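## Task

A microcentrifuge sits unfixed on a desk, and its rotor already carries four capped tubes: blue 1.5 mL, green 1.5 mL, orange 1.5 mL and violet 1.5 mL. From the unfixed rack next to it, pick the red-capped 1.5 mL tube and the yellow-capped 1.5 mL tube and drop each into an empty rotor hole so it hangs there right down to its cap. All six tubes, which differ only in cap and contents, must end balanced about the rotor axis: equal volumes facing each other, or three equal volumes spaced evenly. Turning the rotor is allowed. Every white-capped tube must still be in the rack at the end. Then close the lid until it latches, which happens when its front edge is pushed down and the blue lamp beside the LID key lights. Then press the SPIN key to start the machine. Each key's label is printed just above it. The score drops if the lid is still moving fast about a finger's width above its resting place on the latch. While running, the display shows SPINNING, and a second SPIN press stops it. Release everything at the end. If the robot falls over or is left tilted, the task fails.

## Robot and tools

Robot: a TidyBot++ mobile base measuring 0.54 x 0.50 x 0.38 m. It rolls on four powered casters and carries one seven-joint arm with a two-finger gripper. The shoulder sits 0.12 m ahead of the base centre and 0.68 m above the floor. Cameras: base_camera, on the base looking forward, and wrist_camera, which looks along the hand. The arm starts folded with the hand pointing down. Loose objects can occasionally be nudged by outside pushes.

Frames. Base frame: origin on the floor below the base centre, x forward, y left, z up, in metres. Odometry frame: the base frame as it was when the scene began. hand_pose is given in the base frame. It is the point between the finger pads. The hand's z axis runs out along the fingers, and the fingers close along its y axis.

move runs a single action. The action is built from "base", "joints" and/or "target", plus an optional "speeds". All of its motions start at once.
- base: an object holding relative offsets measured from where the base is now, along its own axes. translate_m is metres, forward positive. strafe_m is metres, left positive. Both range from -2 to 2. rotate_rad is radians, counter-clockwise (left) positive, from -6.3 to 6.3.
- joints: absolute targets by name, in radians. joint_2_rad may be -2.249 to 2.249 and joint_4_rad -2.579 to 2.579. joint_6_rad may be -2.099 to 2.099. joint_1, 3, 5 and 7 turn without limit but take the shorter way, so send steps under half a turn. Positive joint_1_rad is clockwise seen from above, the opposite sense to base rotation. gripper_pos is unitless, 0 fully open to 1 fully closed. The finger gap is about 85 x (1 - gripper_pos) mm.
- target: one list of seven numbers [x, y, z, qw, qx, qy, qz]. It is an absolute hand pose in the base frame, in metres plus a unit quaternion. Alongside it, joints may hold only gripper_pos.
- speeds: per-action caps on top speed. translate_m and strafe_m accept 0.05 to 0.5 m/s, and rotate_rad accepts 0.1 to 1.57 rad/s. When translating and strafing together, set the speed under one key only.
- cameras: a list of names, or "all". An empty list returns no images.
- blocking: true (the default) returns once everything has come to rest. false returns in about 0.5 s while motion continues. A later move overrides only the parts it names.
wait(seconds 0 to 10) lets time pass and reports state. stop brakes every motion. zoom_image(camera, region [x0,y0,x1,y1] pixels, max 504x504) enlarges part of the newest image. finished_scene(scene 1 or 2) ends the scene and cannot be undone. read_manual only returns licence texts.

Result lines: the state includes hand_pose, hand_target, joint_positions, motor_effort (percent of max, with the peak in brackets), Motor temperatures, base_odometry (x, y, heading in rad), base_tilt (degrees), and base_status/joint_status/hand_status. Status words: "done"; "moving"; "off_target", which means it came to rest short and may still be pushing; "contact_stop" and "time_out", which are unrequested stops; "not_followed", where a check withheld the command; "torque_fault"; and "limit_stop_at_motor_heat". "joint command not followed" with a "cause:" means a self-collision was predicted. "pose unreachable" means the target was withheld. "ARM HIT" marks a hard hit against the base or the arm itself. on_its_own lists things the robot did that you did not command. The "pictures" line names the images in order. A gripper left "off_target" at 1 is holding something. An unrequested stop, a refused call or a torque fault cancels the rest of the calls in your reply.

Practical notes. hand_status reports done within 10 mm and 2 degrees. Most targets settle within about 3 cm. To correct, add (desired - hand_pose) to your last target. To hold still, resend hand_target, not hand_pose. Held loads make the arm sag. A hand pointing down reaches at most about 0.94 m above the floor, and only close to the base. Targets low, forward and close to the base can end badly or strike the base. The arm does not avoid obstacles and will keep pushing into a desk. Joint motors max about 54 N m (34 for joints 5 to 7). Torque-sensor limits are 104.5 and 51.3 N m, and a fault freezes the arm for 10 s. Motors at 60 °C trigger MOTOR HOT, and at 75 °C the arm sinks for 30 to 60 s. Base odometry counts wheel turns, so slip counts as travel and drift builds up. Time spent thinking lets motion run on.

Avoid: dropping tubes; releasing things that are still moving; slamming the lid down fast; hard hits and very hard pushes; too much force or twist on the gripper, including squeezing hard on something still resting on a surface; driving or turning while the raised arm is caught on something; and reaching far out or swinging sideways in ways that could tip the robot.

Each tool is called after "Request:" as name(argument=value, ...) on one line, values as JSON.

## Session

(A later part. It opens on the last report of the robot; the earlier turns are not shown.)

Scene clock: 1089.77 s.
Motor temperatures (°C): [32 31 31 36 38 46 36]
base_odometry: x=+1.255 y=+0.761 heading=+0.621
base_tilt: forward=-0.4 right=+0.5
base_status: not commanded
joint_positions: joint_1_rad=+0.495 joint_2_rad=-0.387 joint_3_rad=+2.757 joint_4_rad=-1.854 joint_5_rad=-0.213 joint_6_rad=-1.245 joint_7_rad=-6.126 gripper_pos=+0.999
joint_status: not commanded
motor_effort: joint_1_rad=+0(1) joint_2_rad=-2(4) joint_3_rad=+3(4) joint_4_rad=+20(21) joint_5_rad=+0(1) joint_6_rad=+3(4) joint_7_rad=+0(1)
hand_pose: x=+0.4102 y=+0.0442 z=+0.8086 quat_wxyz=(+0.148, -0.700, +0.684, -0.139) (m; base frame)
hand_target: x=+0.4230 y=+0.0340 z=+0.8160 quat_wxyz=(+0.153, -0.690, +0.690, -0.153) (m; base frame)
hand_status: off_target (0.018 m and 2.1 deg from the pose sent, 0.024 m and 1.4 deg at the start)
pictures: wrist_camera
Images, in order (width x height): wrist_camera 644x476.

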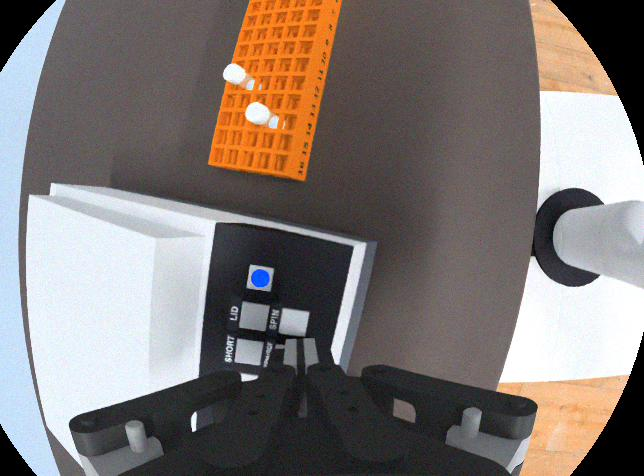

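Request:
move(target=[0.420,0.022,0.820,-0.153,0.69,-0.69,0.153], cameras=[])

Request:
move(cameras=["wrist_camera"])

Request:
zoom_image(camera="wrist_camera", region=[210, 260, 360, 390])

Scene clock: 1096.00 s.
Motor temperatures (°C): [32 31 31 36 38 46 36]
move: off_target
base_odometry: x=+1.255 y=+0.761 heading=+0.621
base_tilt: forward=-0.4 right=+0.5
base_status: not commanded
joint_positions: joint_1_rad=+0.489 joint_2_rad=-0.387 joint_3_rad=+2.806 joint_4_rad=-1.851 joint_5_rad=-0.213 joint_6_rad=-1.245 joint_7_rad=-6.125 gripper_pos=+0.999
joint_status: not commanded
motor_effort: joint_1_rad=+0(1) joint_2_rad=-3(4) joint_3_rad=+3(4) joint_4_rad=+20(20) joint_5_rad=+0(1) joint_6_rad=+3(4) joint_7_rad=+0(0)
hand_pose: x=+0.4116 y=+0.0303 z=+0.8129 quat_wxyz=(+0.155, -0.685, +0.698, -0.141) (m; base frame)
hand_target: x=+0.4200 y=+0.0220 z=+0.8200 quat_wxyz=(+0.153, -0.690, +0.690, -0.153) (m; base frame)
hand_status: off_target (0.014 m and 1.8 deg from the pose sent, 0.027 m and 2.1 deg at the start)
pictures: none
No camera images: "cameras" was empty.

Scene clock: 1096.00 s.
Motor temperatures (°C): [32 31 31 36 38 46 36]
base_odometry: x=+1.255 y=+0.761 heading=+0.621
base_tilt: forward=-0.4 right=+0.5
base_status: not commanded
joint_positions: joint_1_rad=+0.489 joint_2_rad=-0.387 joint_3_rad=+2.806 joint_4_rad=-1.851 joint_5_rad=-0.213 joint_6_rad=-1.245 joint_7_rad=-6.125 gripper_pos=+0.999
joint_status: not commanded
motor_effort: joint_1_rad=+0(1) joint_2_rad=-3(4) joint_3_rad=+3(4) joint_4_rad=+20(20) joint_5_rad=+0(1) joint_6_rad=+3(4) joint_7_rad=+0(0)
hand_pose: x=+0.4116 y=+0.0303 z=+0.8129 quat_wxyz=(+0.155, -0.685, +0.698, -0.141) (m; base frame)
hand_target: x=+0.4200 y=+0.0220 z=+0.8200 quat_wxyz=(+0.153, -0.690, +0.690, -0.153) (m; base frame)
hand_status: off_target (0.014 m and 1.8 deg from the pose sent, 0.027 m and 2.1 deg at the start)
pictures: wrist_camera
Images, in order (width x height): wrist_camera 644x476.

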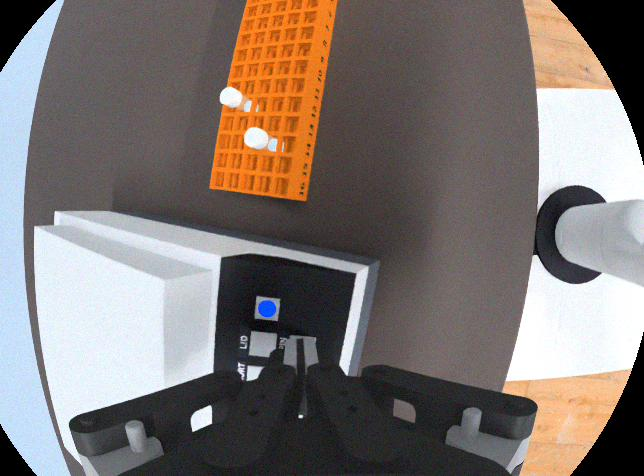

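Scaled by 3.360.

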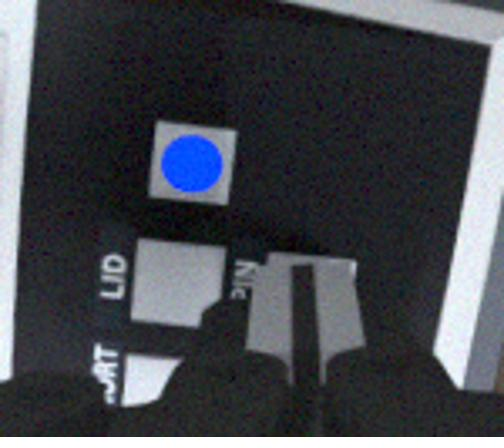

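Request:
move(target=[0.424,0.022,0.808,-0.153,0.69,-0.69,0.153], cameras=[])

Request:
move(target=[0.427,0.022,0.796,-0.153,0.69,-0.69,0.153], cameras=["wrist_camera"])

Request:
zoom_image(camera="wrist_camera", region=[210, 260, 360, 390])

Scene clock: 1102.07 s.
Motor temperatures (°C): [32 31 31 36 38 46 36]
move: off_target
base_odometry: x=+1.255 y=+0.761 heading=+0.621
base_tilt: forward=-0.5 right=+0.5
base_status: not commanded
joint_positions: joint_1_rad=+0.486 joint_2_rad=-0.385 joint_3_rad=+2.806 joint_4_rad=-1.856 joint_5_rad=-0.213 joint_6_rad=-1.221 joint_7_rad=-6.125 gripper_pos=+0.999
joint_status: not commanded
motor_effort: joint_1_rad=+0(1) joint_2_rad=-2(3) joint_3_rad=+3(3) joint_4_rad=+20(21) joint_5_rad=+0(0) joint_6_rad=+4(4) joint_7_rad=+0(0)
hand_pose: x=+0.4174 y=+0.0298 z=+0.8136 quat_wxyz=(+0.160, -0.684, +0.696, -0.147) (m; base frame)
hand_target: x=+0.4240 y=+0.0220 z=+0.8080 quat_wxyz=(+0.153, -0.690, +0.690, -0.153) (m; base frame)
hand_status: off_target (0.012 m and 1.4 deg from the pose sent, 0.016 m and 1.8 deg at the start)
pictures: none
No camera images: "cameras" was empty.

Scene clock: 1102.80 s.
Motor temperatures (°C): [32 31 31 36 38 46 36]
move: off_target
base_odometry: x=+1.255 y=+0.761 heading=+0.621
base_tilt: forward=-0.5 right=+0.5
base_status: not commanded
joint_positions: joint_1_rad=+0.483 joint_2_rad=-0.387 joint_3_rad=+2.806 joint_4_rad=-1.862 joint_5_rad=-0.213 joint_6_rad=-1.206 joint_7_rad=-6.125 gripper_pos=+0.999
joint_status: not commanded
motor_effort: joint_1_rad=+0(1) joint_2_rad=+3(7) joint_3_rad=+2(3) joint_4_rad=+17(20) joint_5_rad=-1(2) joint_6_rad=+6(9) joint_7_rad=+0(0)
hand_pose: x=+0.4195 y=+0.0298 z=+0.8132 quat_wxyz=(+0.163, -0.684, +0.695, -0.151) (m; base frame)
hand_target: x=+0.4270 y=+0.0220 z=+0.7960 quat_wxyz=(+0.153, -0.690, +0.690, -0.153) (m; base frame)
hand_status: off_target (0.020 m and 1.5 deg from the pose sent, 0.021 m and 1.4 deg at the start)
pictures: wrist_camera
Images, in order (width x height): wrist_camera 644x476.

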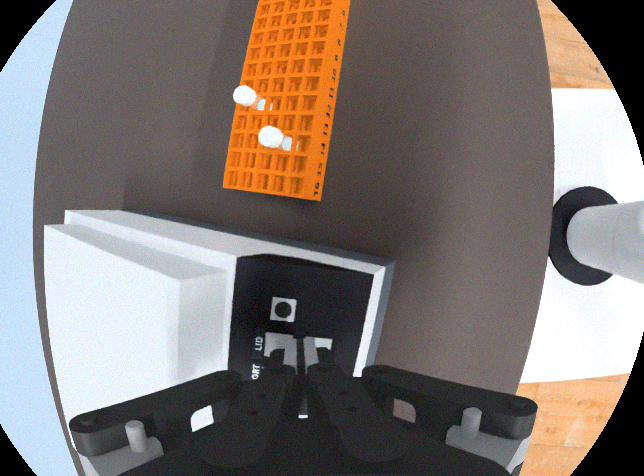

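Scaled by 3.360.

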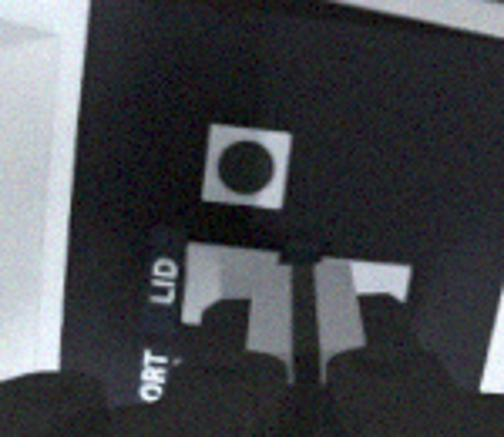

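Request:
move(target=[0.42,0.022,0.85,0,0.71,-0.704,0], cameras=[])

Request:
move(target=[0.42,0.03,0.93,0.01,0.705,-0.709,-0.006], cameras=["wrist_camera"])

Scene clock: 1110.57 s.
Motor temperatures (°C): [32 31 31 36 38 46 36]
move: off_target
base_odometry: x=+1.255 y=+0.761 heading=+0.621
base_tilt: forward=-0.4 right=+0.6
base_status: not commanded
joint_positions: joint_1_rad=-0.019 joint_2_rad=-0.040 joint_3_rad=+3.091 joint_4_rad=-1.421 joint_5_rad=-0.062 joint_6_rad=-1.710 joint_7_rad=-6.295 gripper_pos=+0.999
joint_status: not commanded
motor_effort: joint_1_rad=+0(1) joint_2_rad=-15(16) joint_3_rad=+0(3) joint_4_rad=+18(20) joint_5_rad=+0(3) joint_6_rad=+0(8) joint_7_rad=+0(0)
hand_pose: x=+0.4238 y=+0.0419 z=+0.8510 quat_wxyz=(+0.038, -0.730, +0.682, +0.005) (m; base frame)
hand_target: x=+0.4200 y=+0.0220 z=+0.8500 quat_wxyz=(+0.000, -0.710, +0.704, +0.000) (m; base frame)
hand_status: off_target (0.020 m and 5.6 deg from the pose sent, 0.038 m and 25.7 deg at the start)
pictures: none
No camera images: "cameras" was empty.

Scene clock: 1112.03 s.
Motor temperatures (°C): [32 31 31 36 38 46 36]
move: off_target
base_odometry: x=+1.255 y=+0.761 heading=+0.621
base_tilt: forward=-0.4 right=+0.5
base_status: not commanded
joint_positions: joint_1_rad=-0.137 joint_2_rad=+0.035 joint_3_rad=+3.187 joint_4_rad=-1.068 joint_5_rad=-0.061 joint_6_rad=-2.004 joint_7_rad=-6.333 gripper_pos=+0.999
joint_status: not commanded
motor_effort: joint_1_rad=+0(1) joint_2_rad=-17(17) joint_3_rad=+0(1) joint_4_rad=+17(19) joint_5_rad=+0(1) joint_6_rad=+0(1) joint_7_rad=+0(0)
hand_pose: x=+0.4225 y=+0.0470 z=+0.9332 quat_wxyz=(+0.030, -0.731, +0.682, +0.009) (m; base frame)
hand_target: x=+0.4200 y=+0.0300 z=+0.9300 quat_wxyz=(-0.010, -0.705, +0.709, +0.006) (m; base frame)
hand_status: off_target (0.018 m and 6.3 deg from the pose sent, 0.080 m and 6.9 deg at the start)
pictures: wrist_camera
Images, in order (width x height): wrist_camera 644x476.

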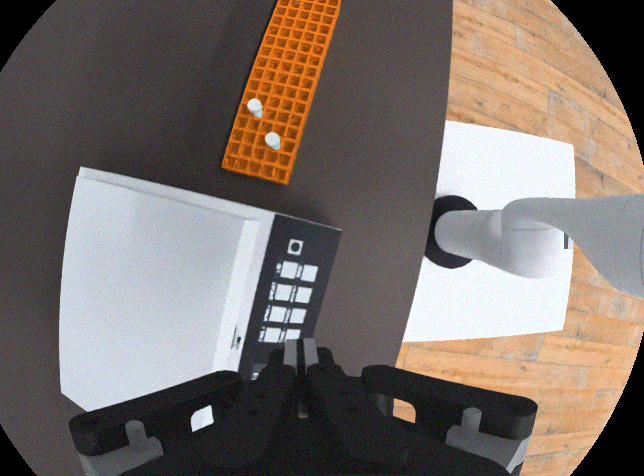

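Request:
move(target=[0.485,0.045,0.91,0,0.705,-0.709,0], cameras=["wrist_camera"])

Scene clock: 1118.93 s.
Motor temperatures (°C): [32 31 31 36 38 46 36]
move: off_target
base_odometry: x=+1.255 y=+0.761 heading=+0.621
base_tilt: forward=-0.4 right=+0.5
base_status: not commanded
joint_positions: joint_1_rad=-0.229 joint_2_rad=+0.177 joint_3_rad=+3.305 joint_4_rad=-0.990 joint_5_rad=-0.061 joint_6_rad=-2.007 joint_7_rad=-6.334 gripper_pos=+0.999
joint_status: not commanded
motor_effort: joint_1_rad=+0(1) joint_2_rad=-22(26) joint_3_rad=+0(1) joint_4_rad=+17(17) joint_5_rad=+0(1) joint_6_rad=-1(1) joint_7_rad=+0(0)
hand_pose: x=+0.4707 y=+0.0492 z=+0.9088 quat_wxyz=(-0.002, -0.722, +0.692, +0.020) (m; base frame)
hand_target: x=+0.4850 y=+0.0450 z=+0.9100 quat_wxyz=(+0.000, -0.705, +0.709, +0.000) (m; base frame)
hand_status: off_target (0.015 m and 3.6 deg from the pose sent, 0.067 m and 5.6 deg at the start)
pictures: wrist_camera
Images, in order (width x height): wrist_camera 644x476.

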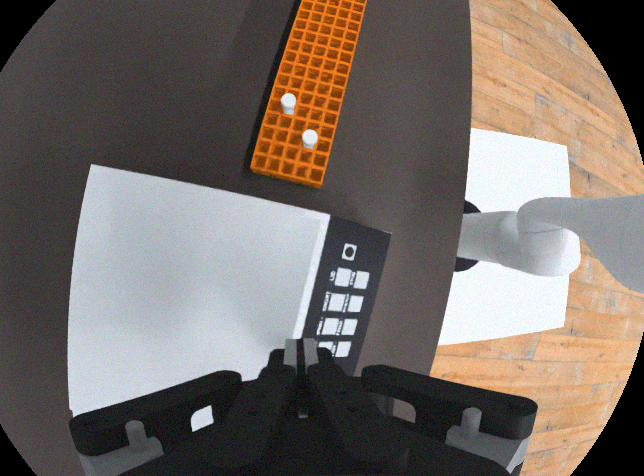

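Request:
move(target=[0.502,0.05,0.875,0,0.705,-0.709,0], cameras=["wrist_camera"])

Request:
move(target=[0.502,0.05,0.855,0,0.705,-0.709,0], cameras=["wrist_camera"])

Scene clock: 1126.20 s.
Motor temperatures (°C): [32 31 31 36 38 46 36]
move: off_target
base_odometry: x=+1.255 y=+0.761 heading=+0.621
base_tilt: forward=-0.4 right=+0.5
base_status: not commanded
joint_positions: joint_1_rad=-0.237 joint_2_rad=+0.182 joint_3_rad=+3.305 joint_4_rad=-1.049 joint_5_rad=-0.061 joint_6_rad=-1.916 joint_7_rad=-6.334 gripper_pos=+0.999
joint_status: not commanded
motor_effort: joint_1_rad=+0(1) joint_2_rad=-23(24) joint_3_rad=+0(1) joint_4_rad=+17(18) joint_5_rad=+1(1) joint_6_rad=-1(1) joint_7_rad=+0(0)
hand_pose: x=+0.4878 y=+0.0536 z=+0.8895 quat_wxyz=(+0.008, -0.723, +0.691, +0.012) (m; base frame)
hand_target: x=+0.5020 y=+0.0500 z=+0.8750 quat_wxyz=(+0.000, -0.705, +0.709, +0.000) (m; base frame)
hand_status: off_target (0.021 m and 3.3 deg from the pose sent, 0.046 m and 3.6 deg at the start)
pictures: wrist_camera
Images, in order (width x height): wrist_camera 644x476.

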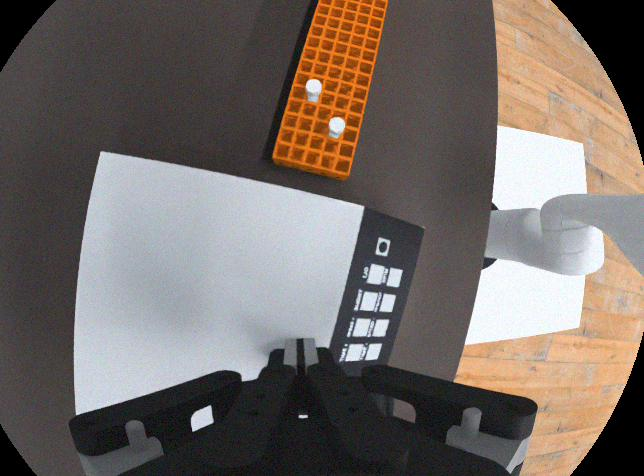

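Scene clock: 1127.10 s.
Motor temperatures (°C): [32 31 31 36 38 46 36]
move: off_target
base_odometry: x=+1.255 y=+0.761 heading=+0.621
base_tilt: forward=-0.4 right=+0.5
base_status: not commanded
joint_positions: joint_1_rad=-0.237 joint_2_rad=+0.174 joint_3_rad=+3.305 joint_4_rad=-1.119 joint_5_rad=-0.061 joint_6_rad=-1.851 joint_7_rad=-6.338 gripper_pos=+0.999
joint_status: not commanded
motor_effort: joint_1_rad=+0(1) joint_2_rad=-19(23) joint_3_rad=+1(1) joint_4_rad=+15(17) joint_5_rad=+1(2) joint_6_rad=+1(1) joint_7_rad=+0(0)
hand_pose: x=+0.4918 y=+0.0536 z=+0.8714 quat_wxyz=(+0.010, -0.721, +0.693, +0.012) (m; base frame)
hand_target: x=+0.5020 y=+0.0500 z=+0.8550 quat_wxyz=(+0.000, -0.705, +0.709, +0.000) (m; base frame)
hand_status: off_target (0.020 m and 3.1 deg from the pose sent, 0.037 m and 3.3 deg at the start)
pictures: wrist_camera
Images, in order (width x height): wrist_camera 644x476.

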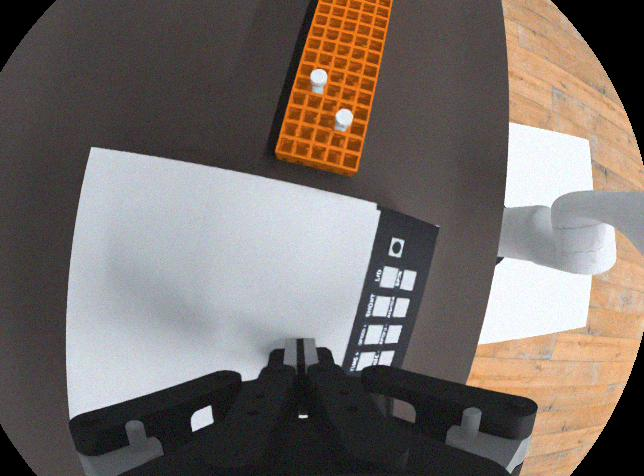

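Now in contact; press slowly.

Request:
move(target=[0.497,0.05,0.845,0,0.705,-0.709,0], cameras=[])

Request:
move(target=[0.497,0.05,0.833,0,0.705,-0.709,0], cameras=["wrist_camera"])

Request:
move(target=[0.497,0.05,0.82,0,0.705,-0.709,0], cameras=["wrist_camera"])

Scene clock: 1142.53 s.
Motor temperatures (°C): [32 31 31 36 38 46 36]
move: off_target
base_odometry: x=+1.255 y=+0.761 heading=+0.621
base_tilt: forward=-0.4 right=+0.5
base_status: not commanded
joint_positions: joint_1_rad=-0.237 joint_2_rad=+0.149 joint_3_rad=+3.302 joint_4_rad=-1.158 joint_5_rad=-0.061 joint_6_rad=-1.810 joint_7_rad=-6.344 gripper_pos=+0.999
joint_status: not commanded
motor_effort: joint_1_rad=+0(1) joint_2_rad=-16(18) joint_3_rad=+0(1) joint_4_rad=+13(15) joint_5_rad=+0(2) joint_6_rad=+1(1) joint_7_rad=+0(0)
hand_pose: x=+0.4909 y=+0.0536 z=+0.8693 quat_wxyz=(+0.022, -0.718, +0.695, +0.004) (m; base frame)
hand_target: x=+0.4970 y=+0.0500 z=+0.8450 quat_wxyz=(+0.000, -0.705, +0.709, +0.000) (m; base frame)
hand_status: off_target (0.025 m and 3.4 deg from the pose sent, 0.027 m and 3.1 deg at the start)
pictures: none
No camera images: "cameras" was empty.

Scene clock: 1143.23 s.
Motor temperatures (°C): [32 31 31 36 38 46 36]
move: off_target
base_odometry: x=+1.255 y=+0.761 heading=+0.621
base_tilt: forward=-0.4 right=+0.6
base_status: not commanded
joint_positions: joint_1_rad=-0.237 joint_2_rad=+0.128 joint_3_rad=+3.300 joint_4_rad=-1.191 joint_5_rad=-0.061 joint_6_rad=-1.775 joint_7_rad=-6.346 gripper_pos=+0.999
joint_status: not commanded
motor_effort: joint_1_rad=-1(1) joint_2_rad=-11(15) joint_3_rad=+0(1) joint_4_rad=+11(13) joint_5_rad=-1(1) joint_6_rad=+2(2) joint_7_rad=+0(0)
hand_pose: x=+0.4901 y=+0.0536 z=+0.8671 quat_wxyz=(+0.031, -0.718, +0.696, -0.001) (m; base frame)
hand_target: x=+0.4970 y=+0.0500 z=+0.8330 quat_wxyz=(+0.000, -0.705, +0.709, +0.000) (m; base frame)
hand_status: off_target (0.035 m and 4.2 deg from the pose sent, 0.037 m and 3.4 deg at the start)
pictures: wrist_camera
Images, in order (width x height): wrist_camera 644x476.

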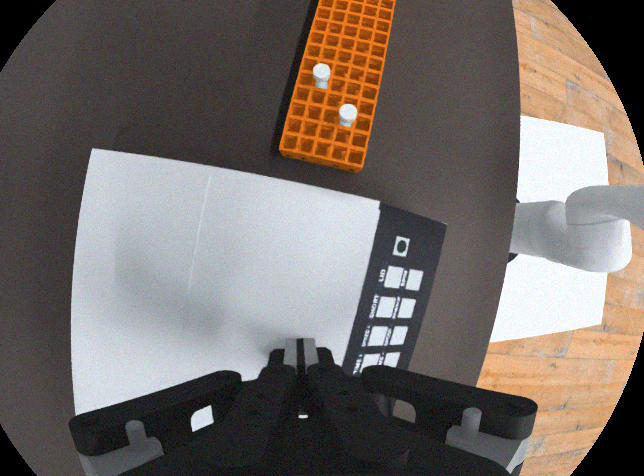

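Scene clock: 1143.97 s.
Motor temperatures (°C): [32 31 31 36 38 46 36]
move: off_target
base_odometry: x=+1.255 y=+0.761 heading=+0.621
base_tilt: forward=-0.4 right=+0.5
base_status: not commanded
joint_positions: joint_1_rad=-0.237 joint_2_rad=+0.104 joint_3_rad=+3.298 joint_4_rad=-1.225 joint_5_rad=-0.061 joint_6_rad=-1.737 joint_7_rad=-6.347 gripper_pos=+0.999
joint_status: not commanded
motor_effort: joint_1_rad=-1(1) joint_2_rad=-6(11) joint_3_rad=+0(1) joint_4_rad=+9(11) joint_5_rad=+0(1) joint_6_rad=+2(3) joint_7_rad=+0(0)
hand_pose: x=+0.4896 y=+0.0536 z=+0.8658 quat_wxyz=(+0.043, -0.717, +0.695, -0.009) (m; base frame)
hand_target: x=+0.4970 y=+0.0500 z=+0.8200 quat_wxyz=(+0.000, -0.705, +0.709, +0.000) (m; base frame)
hand_status: off_target (0.047 m and 5.5 deg from the pose sent, 0.048 m and 4.2 deg at the start)
pictures: wrist_camera
Images, in order (width x height): wrist_camera 644x476.

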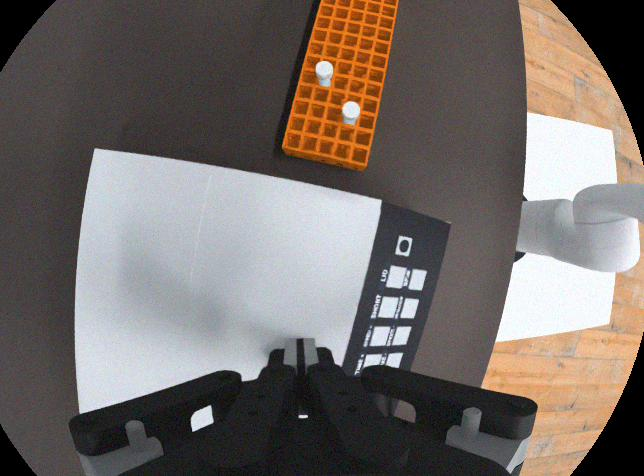

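Request:
move(target=[0.49,0.05,0.80,0,0.705,-0.709,0], cameras=["wrist_camera"])

Request:
move(target=[0.486,0.05,0.78,0,0.705,-0.709,0], cameras=["wrist_camera"])

Scene clock: 1151.63 s.
Motor temperatures (°C): [32 31 31 36 38 46 36]
move: off_target
base_odometry: x=+1.255 y=+0.761 heading=+0.621
base_tilt: forward=-0.5 right=+0.5
base_status: not commanded
joint_positions: joint_1_rad=-0.230 joint_2_rad=+0.057 joint_3_rad=+3.284 joint_4_rad=-1.287 joint_5_rad=-0.058 joint_6_rad=-1.665 joint_7_rad=-6.354 gripper_pos=+0.999
joint_status: not commanded
motor_effort: joint_1_rad=-2(2) joint_2_rad=+0(6) joint_3_rad=-2(2) joint_4_rad=+4(9) joint_5_rad=-1(2) joint_6_rad=+2(3) joint_7_rad=+0(0)
hand_pose: x=+0.4884 y=+0.0538 z=+0.8643 quat_wxyz=(+0.066, -0.715, +0.696, -0.024) (m; base frame)
hand_target: x=+0.4900 y=+0.0500 z=+0.8000 quat_wxyz=(+0.000, -0.705, +0.709, +0.000) (m; base frame)
hand_status: off_target (0.064 m and 8.3 deg from the pose sent, 0.066 m and 5.5 deg at the start)
pictures: wrist_camera
Images, in order (width x height): wrist_camera 644x476.

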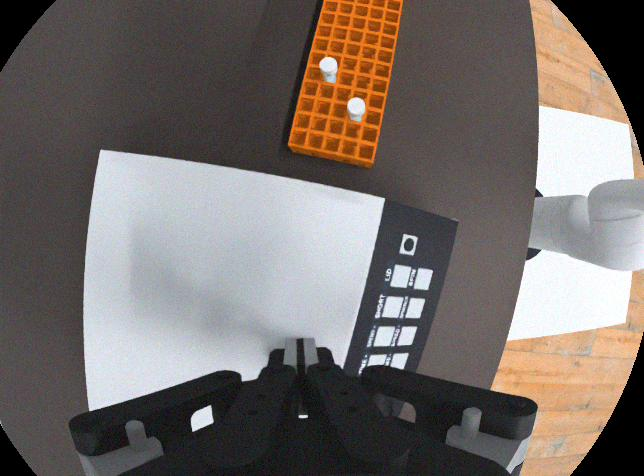

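Scene clock: 1152.47 s.
Motor temperatures (°C): [32 31 31 36 38 46 36]
move: off_target
base_odometry: x=+1.255 y=+0.761 heading=+0.621
base_tilt: forward=-0.5 right=+0.5
base_status: not commanded
joint_positions: joint_1_rad=-0.223 joint_2_rad=+0.017 joint_3_rad=+3.274 joint_4_rad=-1.340 joint_5_rad=-0.058 joint_6_rad=-1.603 joint_7_rad=-6.358 gripper_pos=+0.999
joint_status: not commanded
motor_effort: joint_1_rad=-2(3) joint_2_rad=+8(9) joint_3_rad=-2(3) joint_4_rad=+0(4) joint_5_rad=-1(2) joint_6_rad=+4(4) joint_7_rad=+0(0)
hand_pose: x=+0.4877 y=+0.0537 z=+0.8638 quat_wxyz=(+0.087, -0.712, +0.696, -0.038) (m; base frame)
hand_target: x=+0.4860 y=+0.0500 z=+0.7800 quat_wxyz=(+0.000, -0.705, +0.709, +0.000) (m; base frame)
hand_status: off_target (0.084 m and 11.0 deg from the pose sent, 0.084 m and 8.3 deg at the start)
pictures: wrist_camera
Images, in order (width x height): wrist_camera 644x476.

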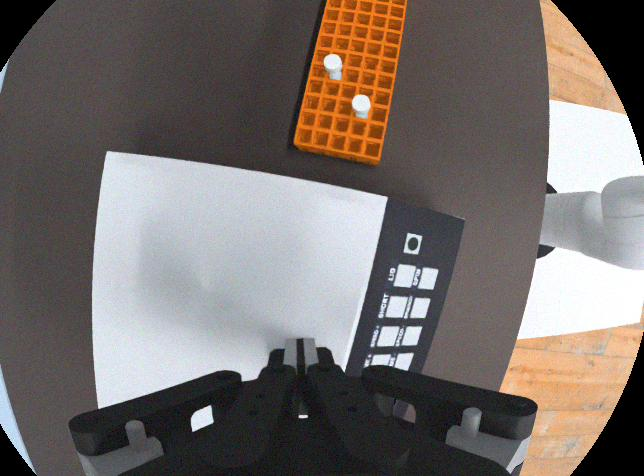

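Request:
move(target=[0.484,0.045,0.875,0,0.705,-0.709,0], cameras=[])

Request:
move(target=[0.484,0.045,0.85,0,0.705,-0.709,0], cameras=["wrist_camera"])

Request:
move(target=[0.482,0.045,0.83,0,0.705,-0.709,0], cameras=[])

Request:
move(target=[0.48,0.045,0.81,0,0.705,-0.709,0], cameras=["wrist_camera"])

Scene clock: 1163.23 s.
Motor temperatures (°C): [32 31 31 36 38 46 36]
move: off_target
base_odometry: x=+1.255 y=+0.761 heading=+0.621
base_tilt: forward=-0.4 right=+0.5
base_status: not commanded
joint_positions: joint_1_rad=-0.223 joint_2_rad=+0.140 joint_3_rad=+3.274 joint_4_rad=-1.154 joint_5_rad=-0.056 joint_6_rad=-1.810 joint_7_rad=-6.359 gripper_pos=+0.999
joint_status: not commanded
motor_effort: joint_1_rad=+0(3) joint_2_rad=-22(23) joint_3_rad=+0(2) joint_4_rad=+18(18) joint_5_rad=+1(2) joint_6_rad=+0(4) joint_7_rad=+0(0)
hand_pose: x=+0.4896 y=+0.0562 z=+0.8738 quat_wxyz=(+0.027, -0.718, +0.696, +0.001) (m; base frame)
hand_target: x=+0.4840 y=+0.0450 z=+0.8750 quat_wxyz=(+0.000, -0.705, +0.709, +0.000) (m; base frame)
hand_status: off_target (0.013 m and 3.7 deg from the pose sent, 0.015 m and 11.0 deg at the start)
pictures: none
No camera images: "cameras" was empty.

Scene clock: 1164.17 s.
Motor temperatures (°C): [32 31 31 36 38 46 36]
move: off_target
base_odometry: x=+1.255 y=+0.761 heading=+0.621
base_tilt: forward=-0.4 right=+0.5
base_status: not commanded
joint_positions: joint_1_rad=-0.223 joint_2_rad=+0.132 joint_3_rad=+3.274 joint_4_rad=-1.189 joint_5_rad=-0.056 joint_6_rad=-1.796 joint_7_rad=-6.359 gripper_pos=+0.999
joint_status: not commanded
motor_effort: joint_1_rad=+0(1) joint_2_rad=-19(22) joint_3_rad=+0(1) joint_4_rad=+14(18) joint_5_rad=+1(1) joint_6_rad=-2(2) joint_7_rad=+0(0)
hand_pose: x=+0.4840 y=+0.0554 z=+0.8658 quat_wxyz=(+0.022, -0.717, +0.696, +0.006) (m; base frame)
hand_target: x=+0.4840 y=+0.0450 z=+0.8500 quat_wxyz=(+0.000, -0.705, +0.709, +0.000) (m; base frame)
hand_status: off_target (0.019 m and 3.3 deg from the pose sent, 0.027 m and 3.7 deg at the start)
pictures: wrist_camera
Images, in order (width x height): wrist_camera 644x476.

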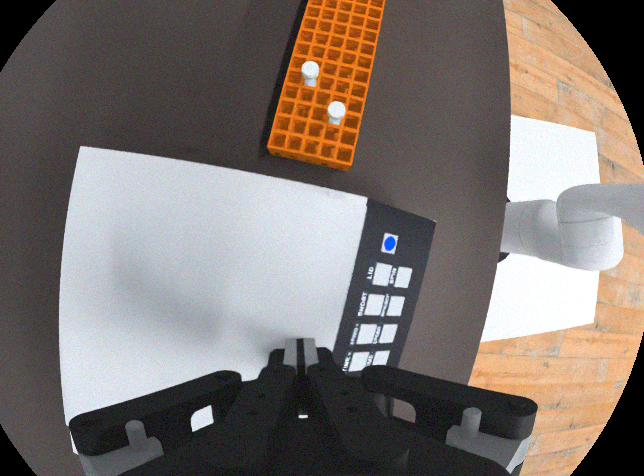

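Scene clock: 1165.00 s.
Motor temperatures (°C): [32 31 31 36 38 46 36]
move: off_target
base_odometry: x=+1.255 y=+0.761 heading=+0.621
base_tilt: forward=-0.4 right=+0.6
base_status: not commanded
joint_positions: joint_1_rad=-0.215 joint_2_rad=+0.093 joint_3_rad=+3.263 joint_4_rad=-1.238 joint_5_rad=-0.056 joint_6_rad=-1.739 joint_7_rad=-6.359 gripper_pos=+0.999
joint_status: not commanded
motor_effort: joint_1_rad=-1(1) joint_2_rad=-11(18) joint_3_rad=+0(1) joint_4_rad=+10(14) joint_5_rad=+0(1) joint_6_rad=-1(2) joint_7_rad=+0(0)
hand_pose: x=+0.4833 y=+0.0553 z=+0.8653 quat_wxyz=(+0.042, -0.717, +0.696, -0.007) (m; base frame)
hand_target: x=+0.4820 y=+0.0450 z=+0.8300 quat_wxyz=(+0.000, -0.705, +0.709, +0.000) (m; base frame)
hand_status: off_target (0.037 m and 5.3 deg from the pose sent, 0.037 m and 3.3 deg at the start)
pictures: none
No camera images: "cameras" was empty.

Scene clock: 1165.83 s.
Motor temperatures (°C): [32 31 31 36 38 46 36]
move: off_target
base_odometry: x=+1.255 y=+0.761 heading=+0.621
base_tilt: forward=-0.4 right=+0.5
base_status: not commanded
joint_positions: joint_1_rad=-0.213 joint_2_rad=+0.053 joint_3_rad=+3.258 joint_4_rad=-1.289 joint_5_rad=-0.056 joint_6_rad=-1.679 joint_7_rad=-6.359 gripper_pos=+0.999
joint_status: not commanded
motor_effort: joint_1_rad=-1(1) joint_2_rad=-3(11) joint_3_rad=-1(1) joint_4_rad=+6(10) joint_5_rad=+0(0) joint_6_rad=+0(1) joint_7_rad=+0(0)
hand_pose: x=+0.4825 y=+0.0552 z=+0.8646 quat_wxyz=(+0.062, -0.716, +0.695, -0.020) (m; base frame)
hand_target: x=+0.4800 y=+0.0450 z=+0.8100 quat_wxyz=(+0.000, -0.705, +0.709, +0.000) (m; base frame)
hand_status: off_target (0.056 m and 7.7 deg from the pose sent, 0.056 m and 5.3 deg at the start)
pictures: wrist_camera
Images, in order (width x height): wrist_camera 644x476.

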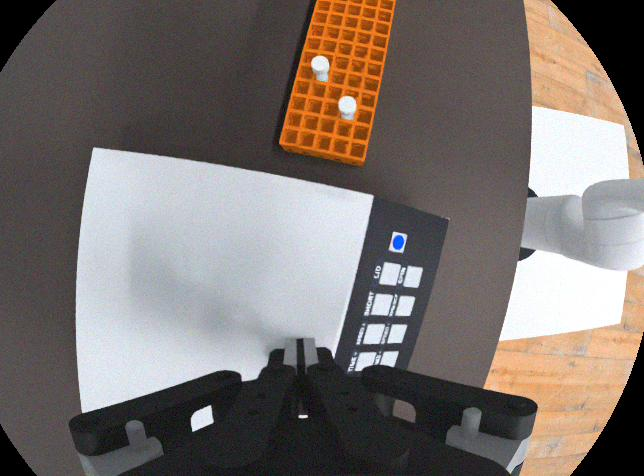

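Request:
move(target=[0.46,0.04,0.93,0,0.705,-0.709,0], cameras=[])

Request:
move(target=[0.41,0.03,0.86,-0.153,0.69,-0.69,0.153], cameras=[])

Request:
move(target=[0.41,0.03,0.835,-0.153,0.69,-0.69,0.153], cameras=["wrist_camera"])

Request:
zoom_image(camera="wrist_camera", region=[210, 260, 360, 390])

Scene clock: 1176.27 s.
Motor temperatures (°C): [32 31 31 36 38 46 36]
move: off_target
base_odometry: x=+1.255 y=+0.761 heading=+0.621
base_tilt: forward=-0.4 right=+0.6
base_status: not commanded
joint_positions: joint_1_rad=-0.213 joint_2_rad=+0.134 joint_3_rad=+3.276 joint_4_rad=-0.971 joint_5_rad=-0.055 joint_6_rad=-1.995 joint_7_rad=-6.359 gripper_pos=+0.999
joint_status: not commanded
motor_effort: joint_1_rad=+0(2) joint_2_rad=-20(24) joint_3_rad=+0(1) joint_4_rad=+17(19) joint_5_rad=+1(2) joint_6_rad=+0(1) joint_7_rad=+0(0)
hand_pose: x=+0.4671 y=+0.0495 z=+0.9292 quat_wxyz=(+0.026, -0.717, +0.697, -0.002) (m; base frame)
hand_target: x=+0.4600 y=+0.0400 z=+0.9300 quat_wxyz=(+0.000, -0.705, +0.709, +0.000) (m; base frame)
hand_status: off_target (0.012 m and 3.6 deg from the pose sent, 0.071 m and 7.7 deg at the start)
pictures: none
No camera images: "cameras" was empty.

Scene clock: 1178.60 s.
Motor temperatures (°C): [32 31 31 36 38 46 36]
move: off_target
base_odometry: x=+1.255 y=+0.761 heading=+0.621
base_tilt: forward=-0.5 right=+0.5
base_status: not commanded
joint_positions: joint_1_rad=+0.462 joint_2_rad=-0.367 joint_3_rad=+2.834 joint_4_rad=-1.677 joint_5_rad=-0.126 joint_6_rad=-1.414 joint_7_rad=-6.184 gripper_pos=+0.999
joint_status: not commanded
motor_effort: joint_1_rad=+0(1) joint_2_rad=-3(22) joint_3_rad=+2(3) joint_4_rad=+20(20) joint_5_rad=+1(1) joint_6_rad=+3(4) joint_7_rad=+0(0)
hand_pose: x=+0.4032 y=+0.0117 z=+0.8623 quat_wxyz=(+0.128, -0.677, +0.709, -0.153) (m; base frame)
hand_target: x=+0.4100 y=+0.0300 z=+0.8600 quat_wxyz=(+0.153, -0.690, +0.690, -0.153) (m; base frame)
hand_status: off_target (0.020 m and 3.9 deg from the pose sent, 0.092 m and 22.9 deg at the start)
pictures: none
No camera images: "cameras" was empty.

Scene clock: 1179.47 s.
Motor temperatures (°C): [32 31 31 36 38 46 36]
move: off_target
base_odometry: x=+1.255 y=+0.761 heading=+0.621
base_tilt: forward=-0.4 right=+0.5
base_status: not commanded
joint_positions: joint_1_rad=+0.480 joint_2_rad=-0.379 joint_3_rad=+2.821 joint_4_rad=-1.767 joint_5_rad=-0.141 joint_6_rad=-1.341 joint_7_rad=-6.163 gripper_pos=+0.999
joint_status: not commanded
motor_effort: joint_1_rad=+0(1) joint_2_rad=-2(4) joint_3_rad=+2(3) joint_4_rad=+20(21) joint_5_rad=+1(1) joint_6_rad=+3(4) joint_7_rad=+0(1)
hand_pose: x=+0.4029 y=+0.0122 z=+0.8352 quat_wxyz=(+0.127, -0.679, +0.708, -0.150) (m; base frame)
hand_target: x=+0.4101 y=+0.0300 z=+0.8350 quat_wxyz=(+0.153, -0.690, +0.690, -0.153) (m; base frame)
hand_status: off_target (0.019 m and 3.9 deg from the pose sent, 0.034 m and 3.9 deg at the start)
pictures: wrist_camera
Images, in order (width x height): wrist_camera 644x476.

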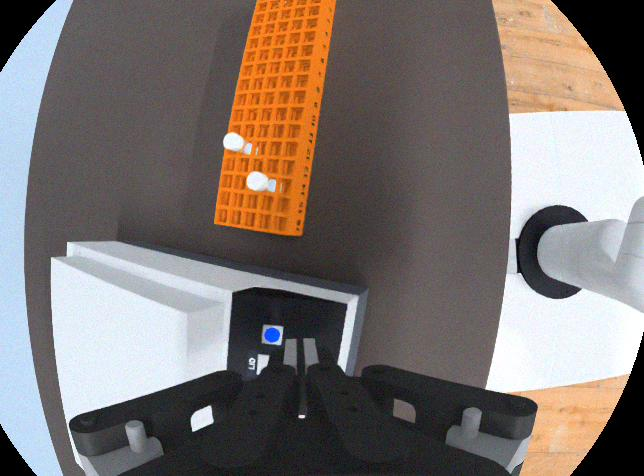

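Scaled by 3.360.

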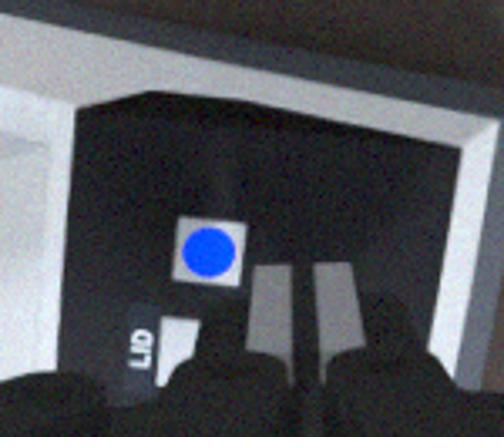

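Request:
move(target=[0.41,0.047,0.828,-0.153,0.69,-0.69,0.153], cameras=[])

Request:
move(cameras=["wrist_camera"])

Request:
zoom_image(camera="wrist_camera", region=[210, 260, 360, 390])

Scene clock: 1187.10 s.
Motor temperatures (°C): [32 31 31 36 38 46 36]
move: off_target
base_odometry: x=+1.255 y=+0.761 heading=+0.621
base_tilt: forward=-0.4 right=+0.5
base_status: not commanded
joint_positions: joint_1_rad=+0.509 joint_2_rad=-0.391 joint_3_rad=+2.750 joint_4_rad=-1.780 joint_5_rad=-0.157 joint_6_rad=-1.322 joint_7_rad=-6.162 gripper_pos=+0.999
joint_status: not commanded
motor_effort: joint_1_rad=+0(1) joint_2_rad=-3(3) joint_3_rad=+3(4) joint_4_rad=+20(20) joint_5_rad=+0(1) joint_6_rad=+3(4) joint_7_rad=+0(0)
hand_pose: x=+0.4046 y=+0.0309 z=+0.8304 quat_wxyz=(+0.127, -0.692, +0.693, -0.154) (m; base frame)
hand_target: x=+0.4100 y=+0.0470 z=+0.8280 quat_wxyz=(+0.153, -0.690, +0.690, -0.153) (m; base frame)
hand_status: off_target (0.017 m and 3.1 deg from the pose sent, 0.036 m and 3.9 deg at the start)
pictures: none
No camera images: "cameras" was empty.

Scene clock: 1187.10 s.
Motor temperatures (°C): [32 31 31 36 38 46 36]
base_odometry: x=+1.255 y=+0.761 heading=+0.621
base_tilt: forward=-0.4 right=+0.5
base_status: not commanded
joint_positions: joint_1_rad=+0.509 joint_2_rad=-0.391 joint_3_rad=+2.750 joint_4_rad=-1.780 joint_5_rad=-0.157 joint_6_rad=-1.322 joint_7_rad=-6.162 gripper_pos=+0.999
joint_status: not commanded
motor_effort: joint_1_rad=+0(1) joint_2_rad=-3(3) joint_3_rad=+3(4) joint_4_rad=+20(20) joint_5_rad=+0(1) joint_6_rad=+3(4) joint_7_rad=+0(0)
hand_pose: x=+0.4046 y=+0.0309 z=+0.8304 quat_wxyz=(+0.127, -0.692, +0.693, -0.154) (m; base frame)
hand_target: x=+0.4100 y=+0.0470 z=+0.8280 quat_wxyz=(+0.153, -0.690, +0.690, -0.153) (m; base frame)
hand_status: off_target (0.017 m and 3.1 deg from the pose sent, 0.036 m and 3.9 deg at the start)
pictures: wrist_camera
Images, in order (width x height): wrist_camera 644x476.

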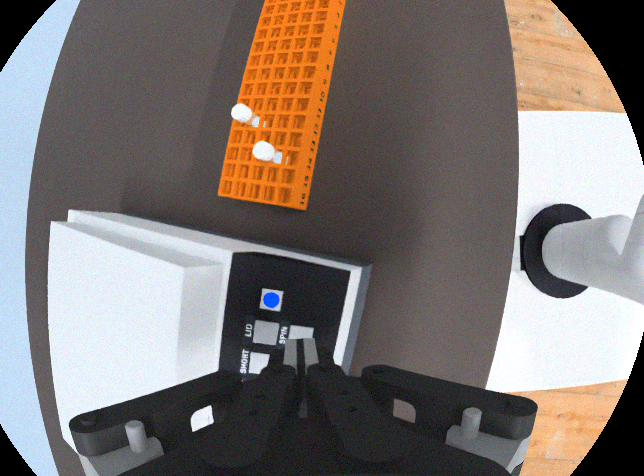

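Scaled by 3.360.

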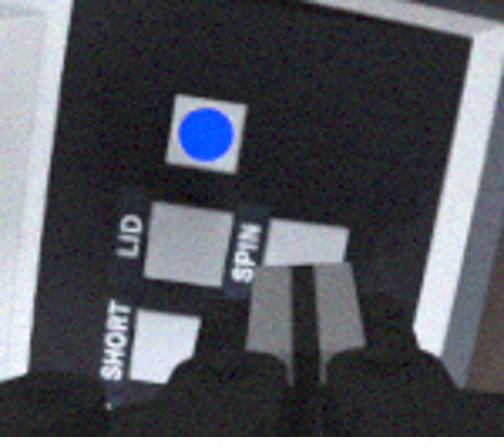

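Request:
move(target=[0.411,0.045,0.816,-0.153,0.69,-0.69,0.153], cameras=["wrist_camera"])

Request:
zoom_image(camera="wrist_camera", region=[210, 260, 360, 390])

Scene clock: 1192.83 s.
Motor temperatures (°C): [32 31 31 36 38 46 36]
move: off_target
base_odometry: x=+1.255 y=+0.761 heading=+0.621
base_tilt: forward=-0.4 right=+0.5
base_status: not commanded
joint_positions: joint_1_rad=+0.509 joint_2_rad=-0.393 joint_3_rad=+2.750 joint_4_rad=-1.823 joint_5_rad=-0.159 joint_6_rad=-1.282 joint_7_rad=-6.162 gripper_pos=+0.999
joint_status: not commanded
motor_effort: joint_1_rad=+0(1) joint_2_rad=-2(3) joint_3_rad=+3(3) joint_4_rad=+20(21) joint_5_rad=+1(1) joint_6_rad=+3(4) joint_7_rad=+0(0)
hand_pose: x=+0.4053 y=+0.0289 z=+0.8173 quat_wxyz=(+0.127, -0.690, +0.696, -0.154) (m; base frame)
hand_target: x=+0.4110 y=+0.0450 z=+0.8160 quat_wxyz=(+0.153, -0.690, +0.690, -0.153) (m; base frame)
hand_status: off_target (0.017 m and 3.1 deg from the pose sent, 0.021 m and 3.1 deg at the start)
pictures: wrist_camera
Images, in order (width x height): wrist_camera 644x476.

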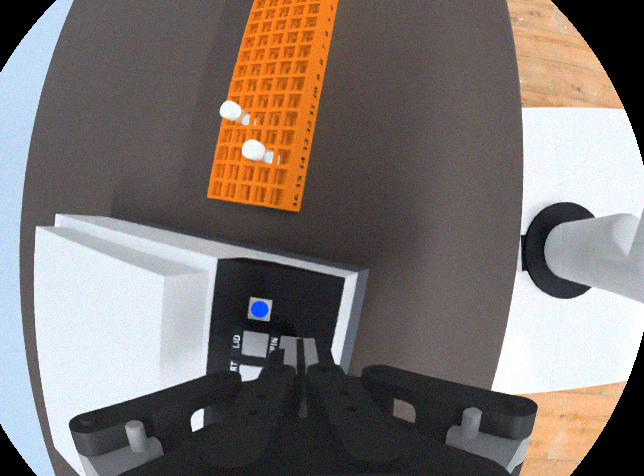

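Scaled by 3.360.

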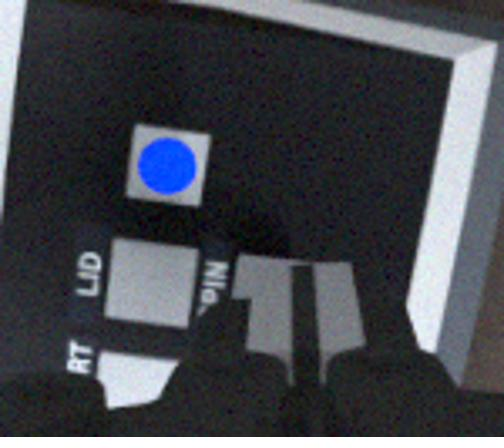

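Request:
move(target=[0.415,0.045,0.804,-0.153,0.69,-0.69,0.153], cameras=["wrist_camera"])

Request:
zoom_image(camera="wrist_camera", region=[210, 260, 360, 390])

Scene clock: 1200.37 s.
Motor temperatures (°C): [32 31 31 36 38 46 36]
move: off_target
base_odometry: x=+1.255 y=+0.761 heading=+0.621
base_tilt: forward=-0.4 right=+0.5
base_status: not commanded
joint_positions: joint_1_rad=+0.509 joint_2_rad=-0.395 joint_3_rad=+2.741 joint_4_rad=-1.855 joint_5_rad=-0.159 joint_6_rad=-1.238 joint_7_rad=-6.162 gripper_pos=+0.999
joint_status: not commanded
motor_effort: joint_1_rad=+0(1) joint_2_rad=-1(3) joint_3_rad=+3(3) joint_4_rad=+19(21) joint_5_rad=+1(1) joint_6_rad=+4(5) joint_7_rad=+0(1)
hand_pose: x=+0.4093 y=+0.0295 z=+0.8089 quat_wxyz=(+0.130, -0.691, +0.693, -0.160) (m; base frame)
hand_target: x=+0.4150 y=+0.0450 z=+0.8040 quat_wxyz=(+0.153, -0.690, +0.690, -0.153) (m; base frame)
hand_status: off_target (0.017 m and 2.8 deg from the pose sent, 0.023 m and 3.1 deg at the start)
pictures: wrist_camera
Images, in order (width x height): wrist_camera 644x476.

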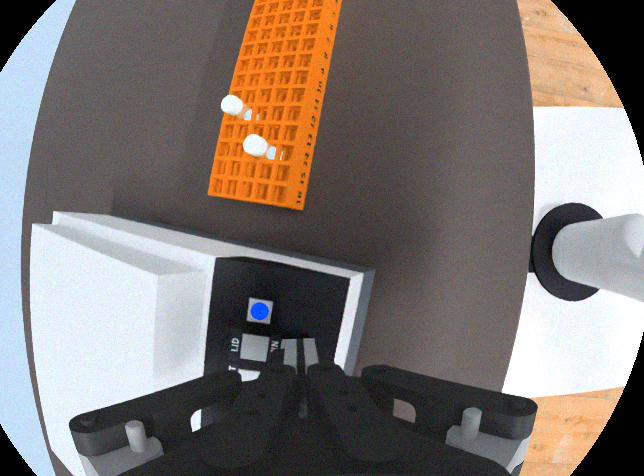

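Scaled by 3.360.

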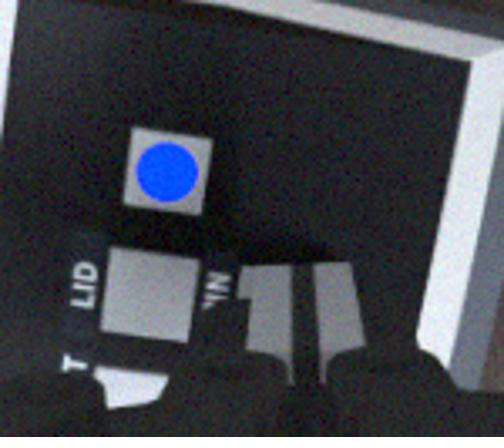

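Request:
move(target=[0.414,0.045,0.79,-0.153,0.69,-0.69,0.153], cameras=["wrist_camera"])

Request:
zoom_image(camera="wrist_camera", region=[210, 260, 360, 390])

Scene clock: 1208.47 s.
Motor temperatures (°C): [32 31 31 36 38 46 36]
move: off_target
base_odometry: x=+1.255 y=+0.761 heading=+0.621
base_tilt: forward=-0.5 right=+0.6
base_status: not commanded
joint_positions: joint_1_rad=+0.517 joint_2_rad=-0.417 joint_3_rad=+2.737 joint_4_rad=-1.879 joint_5_rad=-0.165 joint_6_rad=-1.207 joint_7_rad=-6.162 gripper_pos=+0.999
joint_status: not commanded
motor_effort: joint_1_rad=+0(0) joint_2_rad=+3(4) joint_3_rad=+2(3) joint_4_rad=+16(19) joint_5_rad=+0(1) joint_6_rad=+5(6) joint_7_rad=+0(0)
hand_pose: x=+0.4096 y=+0.0296 z=+0.8074 quat_wxyz=(+0.136, -0.686, +0.694, -0.172) (m; base frame)
hand_target: x=+0.4140 y=+0.0450 z=+0.7900 quat_wxyz=(+0.153, -0.690, +0.690, -0.153) (m; base frame)
hand_status: off_target (0.024 m and 3.0 deg from the pose sent, 0.025 m and 2.8 deg at the start)
pictures: wrist_camera
Images, in order (width x height): wrist_camera 644x476.

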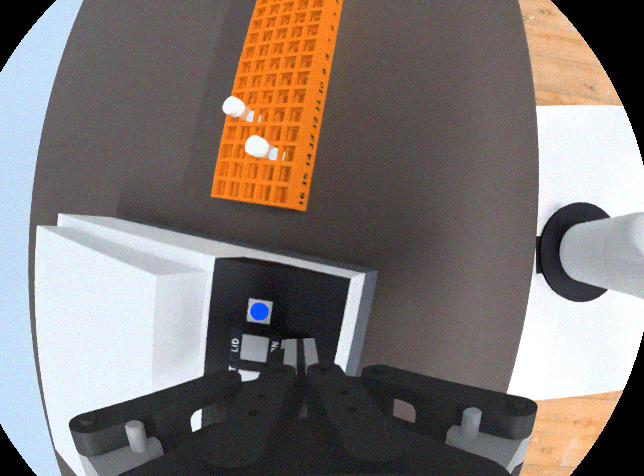

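Scaled by 3.360.

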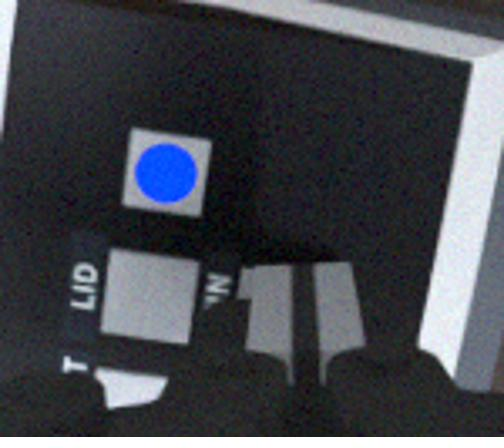

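Request:
move(target=[0.412,0.045,0.777,-0.153,0.69,-0.69,0.153], cameras=[])

Request:
move(target=[0.405,0.04,0.85,-0.153,0.69,-0.69,0.153], cameras=[])

Request:
move(target=[0.42,0.16,0.95,0.01,0.705,-0.709,-0.006], cameras=["wrist_camera"])

Request:
zoom_image(camera="wrist_camera", region=[220, 120, 420, 340])

Scene clock: 1219.30 s.
Motor temperatures (°C): [32 31 31 36 38 46 36]
move: off_target
base_odometry: x=+1.255 y=+0.761 heading=+0.621
base_tilt: forward=-0.5 right=+0.5
base_status: not commanded
joint_positions: joint_1_rad=+0.532 joint_2_rad=-0.444 joint_3_rad=+2.730 joint_4_rad=-1.903 joint_5_rad=-0.175 joint_6_rad=-1.177 joint_7_rad=-6.156 gripper_pos=+0.999
joint_status: not commanded
motor_effort: joint_1_rad=+0(1) joint_2_rad=+8(9) joint_3_rad=+2(3) joint_4_rad=+13(16) joint_5_rad=-1(1) joint_6_rad=+6(7) joint_7_rad=+0(0)
hand_pose: x=+0.4094 y=+0.0298 z=+0.8066 quat_wxyz=(+0.142, -0.682, +0.693, -0.185) (m; base frame)
hand_target: x=+0.4120 y=+0.0450 z=+0.7770 quat_wxyz=(+0.153, -0.690, +0.690, -0.153) (m; base frame)
hand_status: off_target (0.033 m and 4.1 deg from the pose sent, 0.034 m and 3.0 deg at the start)
pictures: none
No camera images: "cameras" was empty.

Scene clock: 1220.53 s.
Motor temperatures (°C): [32 31 31 36 38 46 36]
move: off_target
base_odometry: x=+1.255 y=+0.761 heading=+0.621
base_tilt: forward=-0.4 right=+0.5
base_status: not commanded
joint_positions: joint_1_rad=+0.528 joint_2_rad=-0.420 joint_3_rad=+2.761 joint_4_rad=-1.761 joint_5_rad=-0.175 joint_6_rad=-1.298 joint_7_rad=-6.156 gripper_pos=+0.999
joint_status: not commanded
motor_effort: joint_1_rad=+0(1) joint_2_rad=-1(9) joint_3_rad=+3(4) joint_4_rad=+20(22) joint_5_rad=+0(1) joint_6_rad=+3(7) joint_7_rad=+0(0)
hand_pose: x=+0.4131 y=+0.0290 z=+0.8493 quat_wxyz=(+0.149, -0.680, +0.694, -0.180) (m; base frame)
hand_target: x=+0.4050 y=+0.0400 z=+0.8500 quat_wxyz=(+0.153, -0.690, +0.690, -0.153) (m; base frame)
hand_status: off_target (0.014 m and 3.4 deg from the pose sent, 0.045 m and 4.1 deg at the start)
pictures: none
No camera images: "cameras" was empty.

Scene clock: 1223.17 s.
Motor temperatures (°C): [32 31 31 36 38 46 36]
move: off_target
base_odometry: x=+1.255 y=+0.761 heading=+0.621
base_tilt: forward=-0.4 right=+0.5
base_status: not commanded
joint_positions: joint_1_rad=-0.526 joint_2_rad=+0.165 joint_3_rad=+3.217 joint_4_rad=-0.844 joint_5_rad=-0.088 joint_6_rad=-2.057 joint_7_rad=-6.705 gripper_pos=+0.999
joint_status: not commanded
motor_effort: joint_1_rad=+0(1) joint_2_rad=-21(22) joint_3_rad=+0(4) joint_4_rad=+16(21) joint_5_rad=+0(1) joint_6_rad=+0(4) joint_7_rad=+0(1)
hand_pose: x=+0.4293 y=+0.1828 z=+0.9545 quat_wxyz=(+0.047, -0.732, +0.680, +0.017) (m; base frame)
hand_target: x=+0.4330 y=+0.1665 z=+0.9500 quat_wxyz=(+0.012, -0.705, +0.709, -0.001) (m; base frame)
hand_status: off_target (0.025 m and 8.0 deg from the pose sent, 0.165 m and 28.4 deg at the start; a joint's target at an end of its range on 62 of 62 steps)
pictures: wrist_camera
Images, in order (width x height): wrist_camera 644x476.

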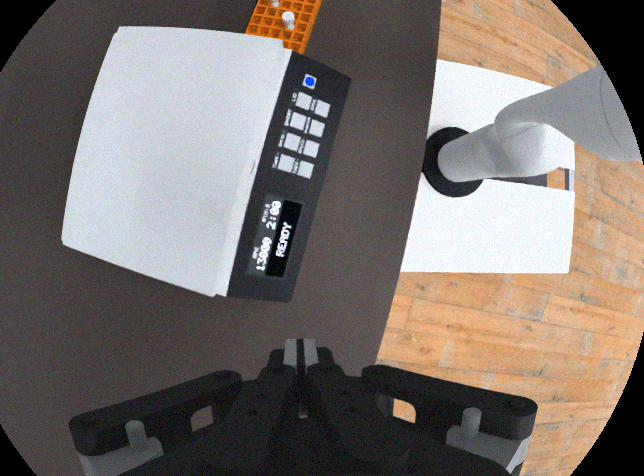

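Scaled by 2.291.

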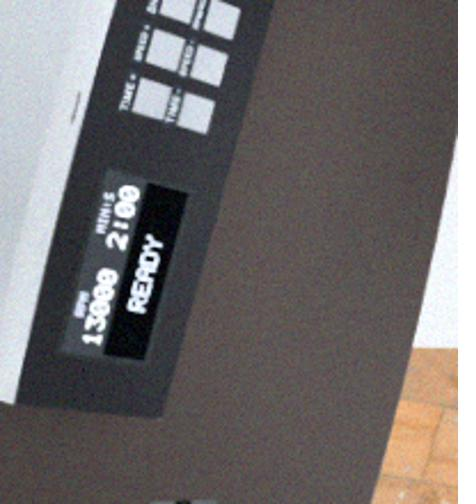

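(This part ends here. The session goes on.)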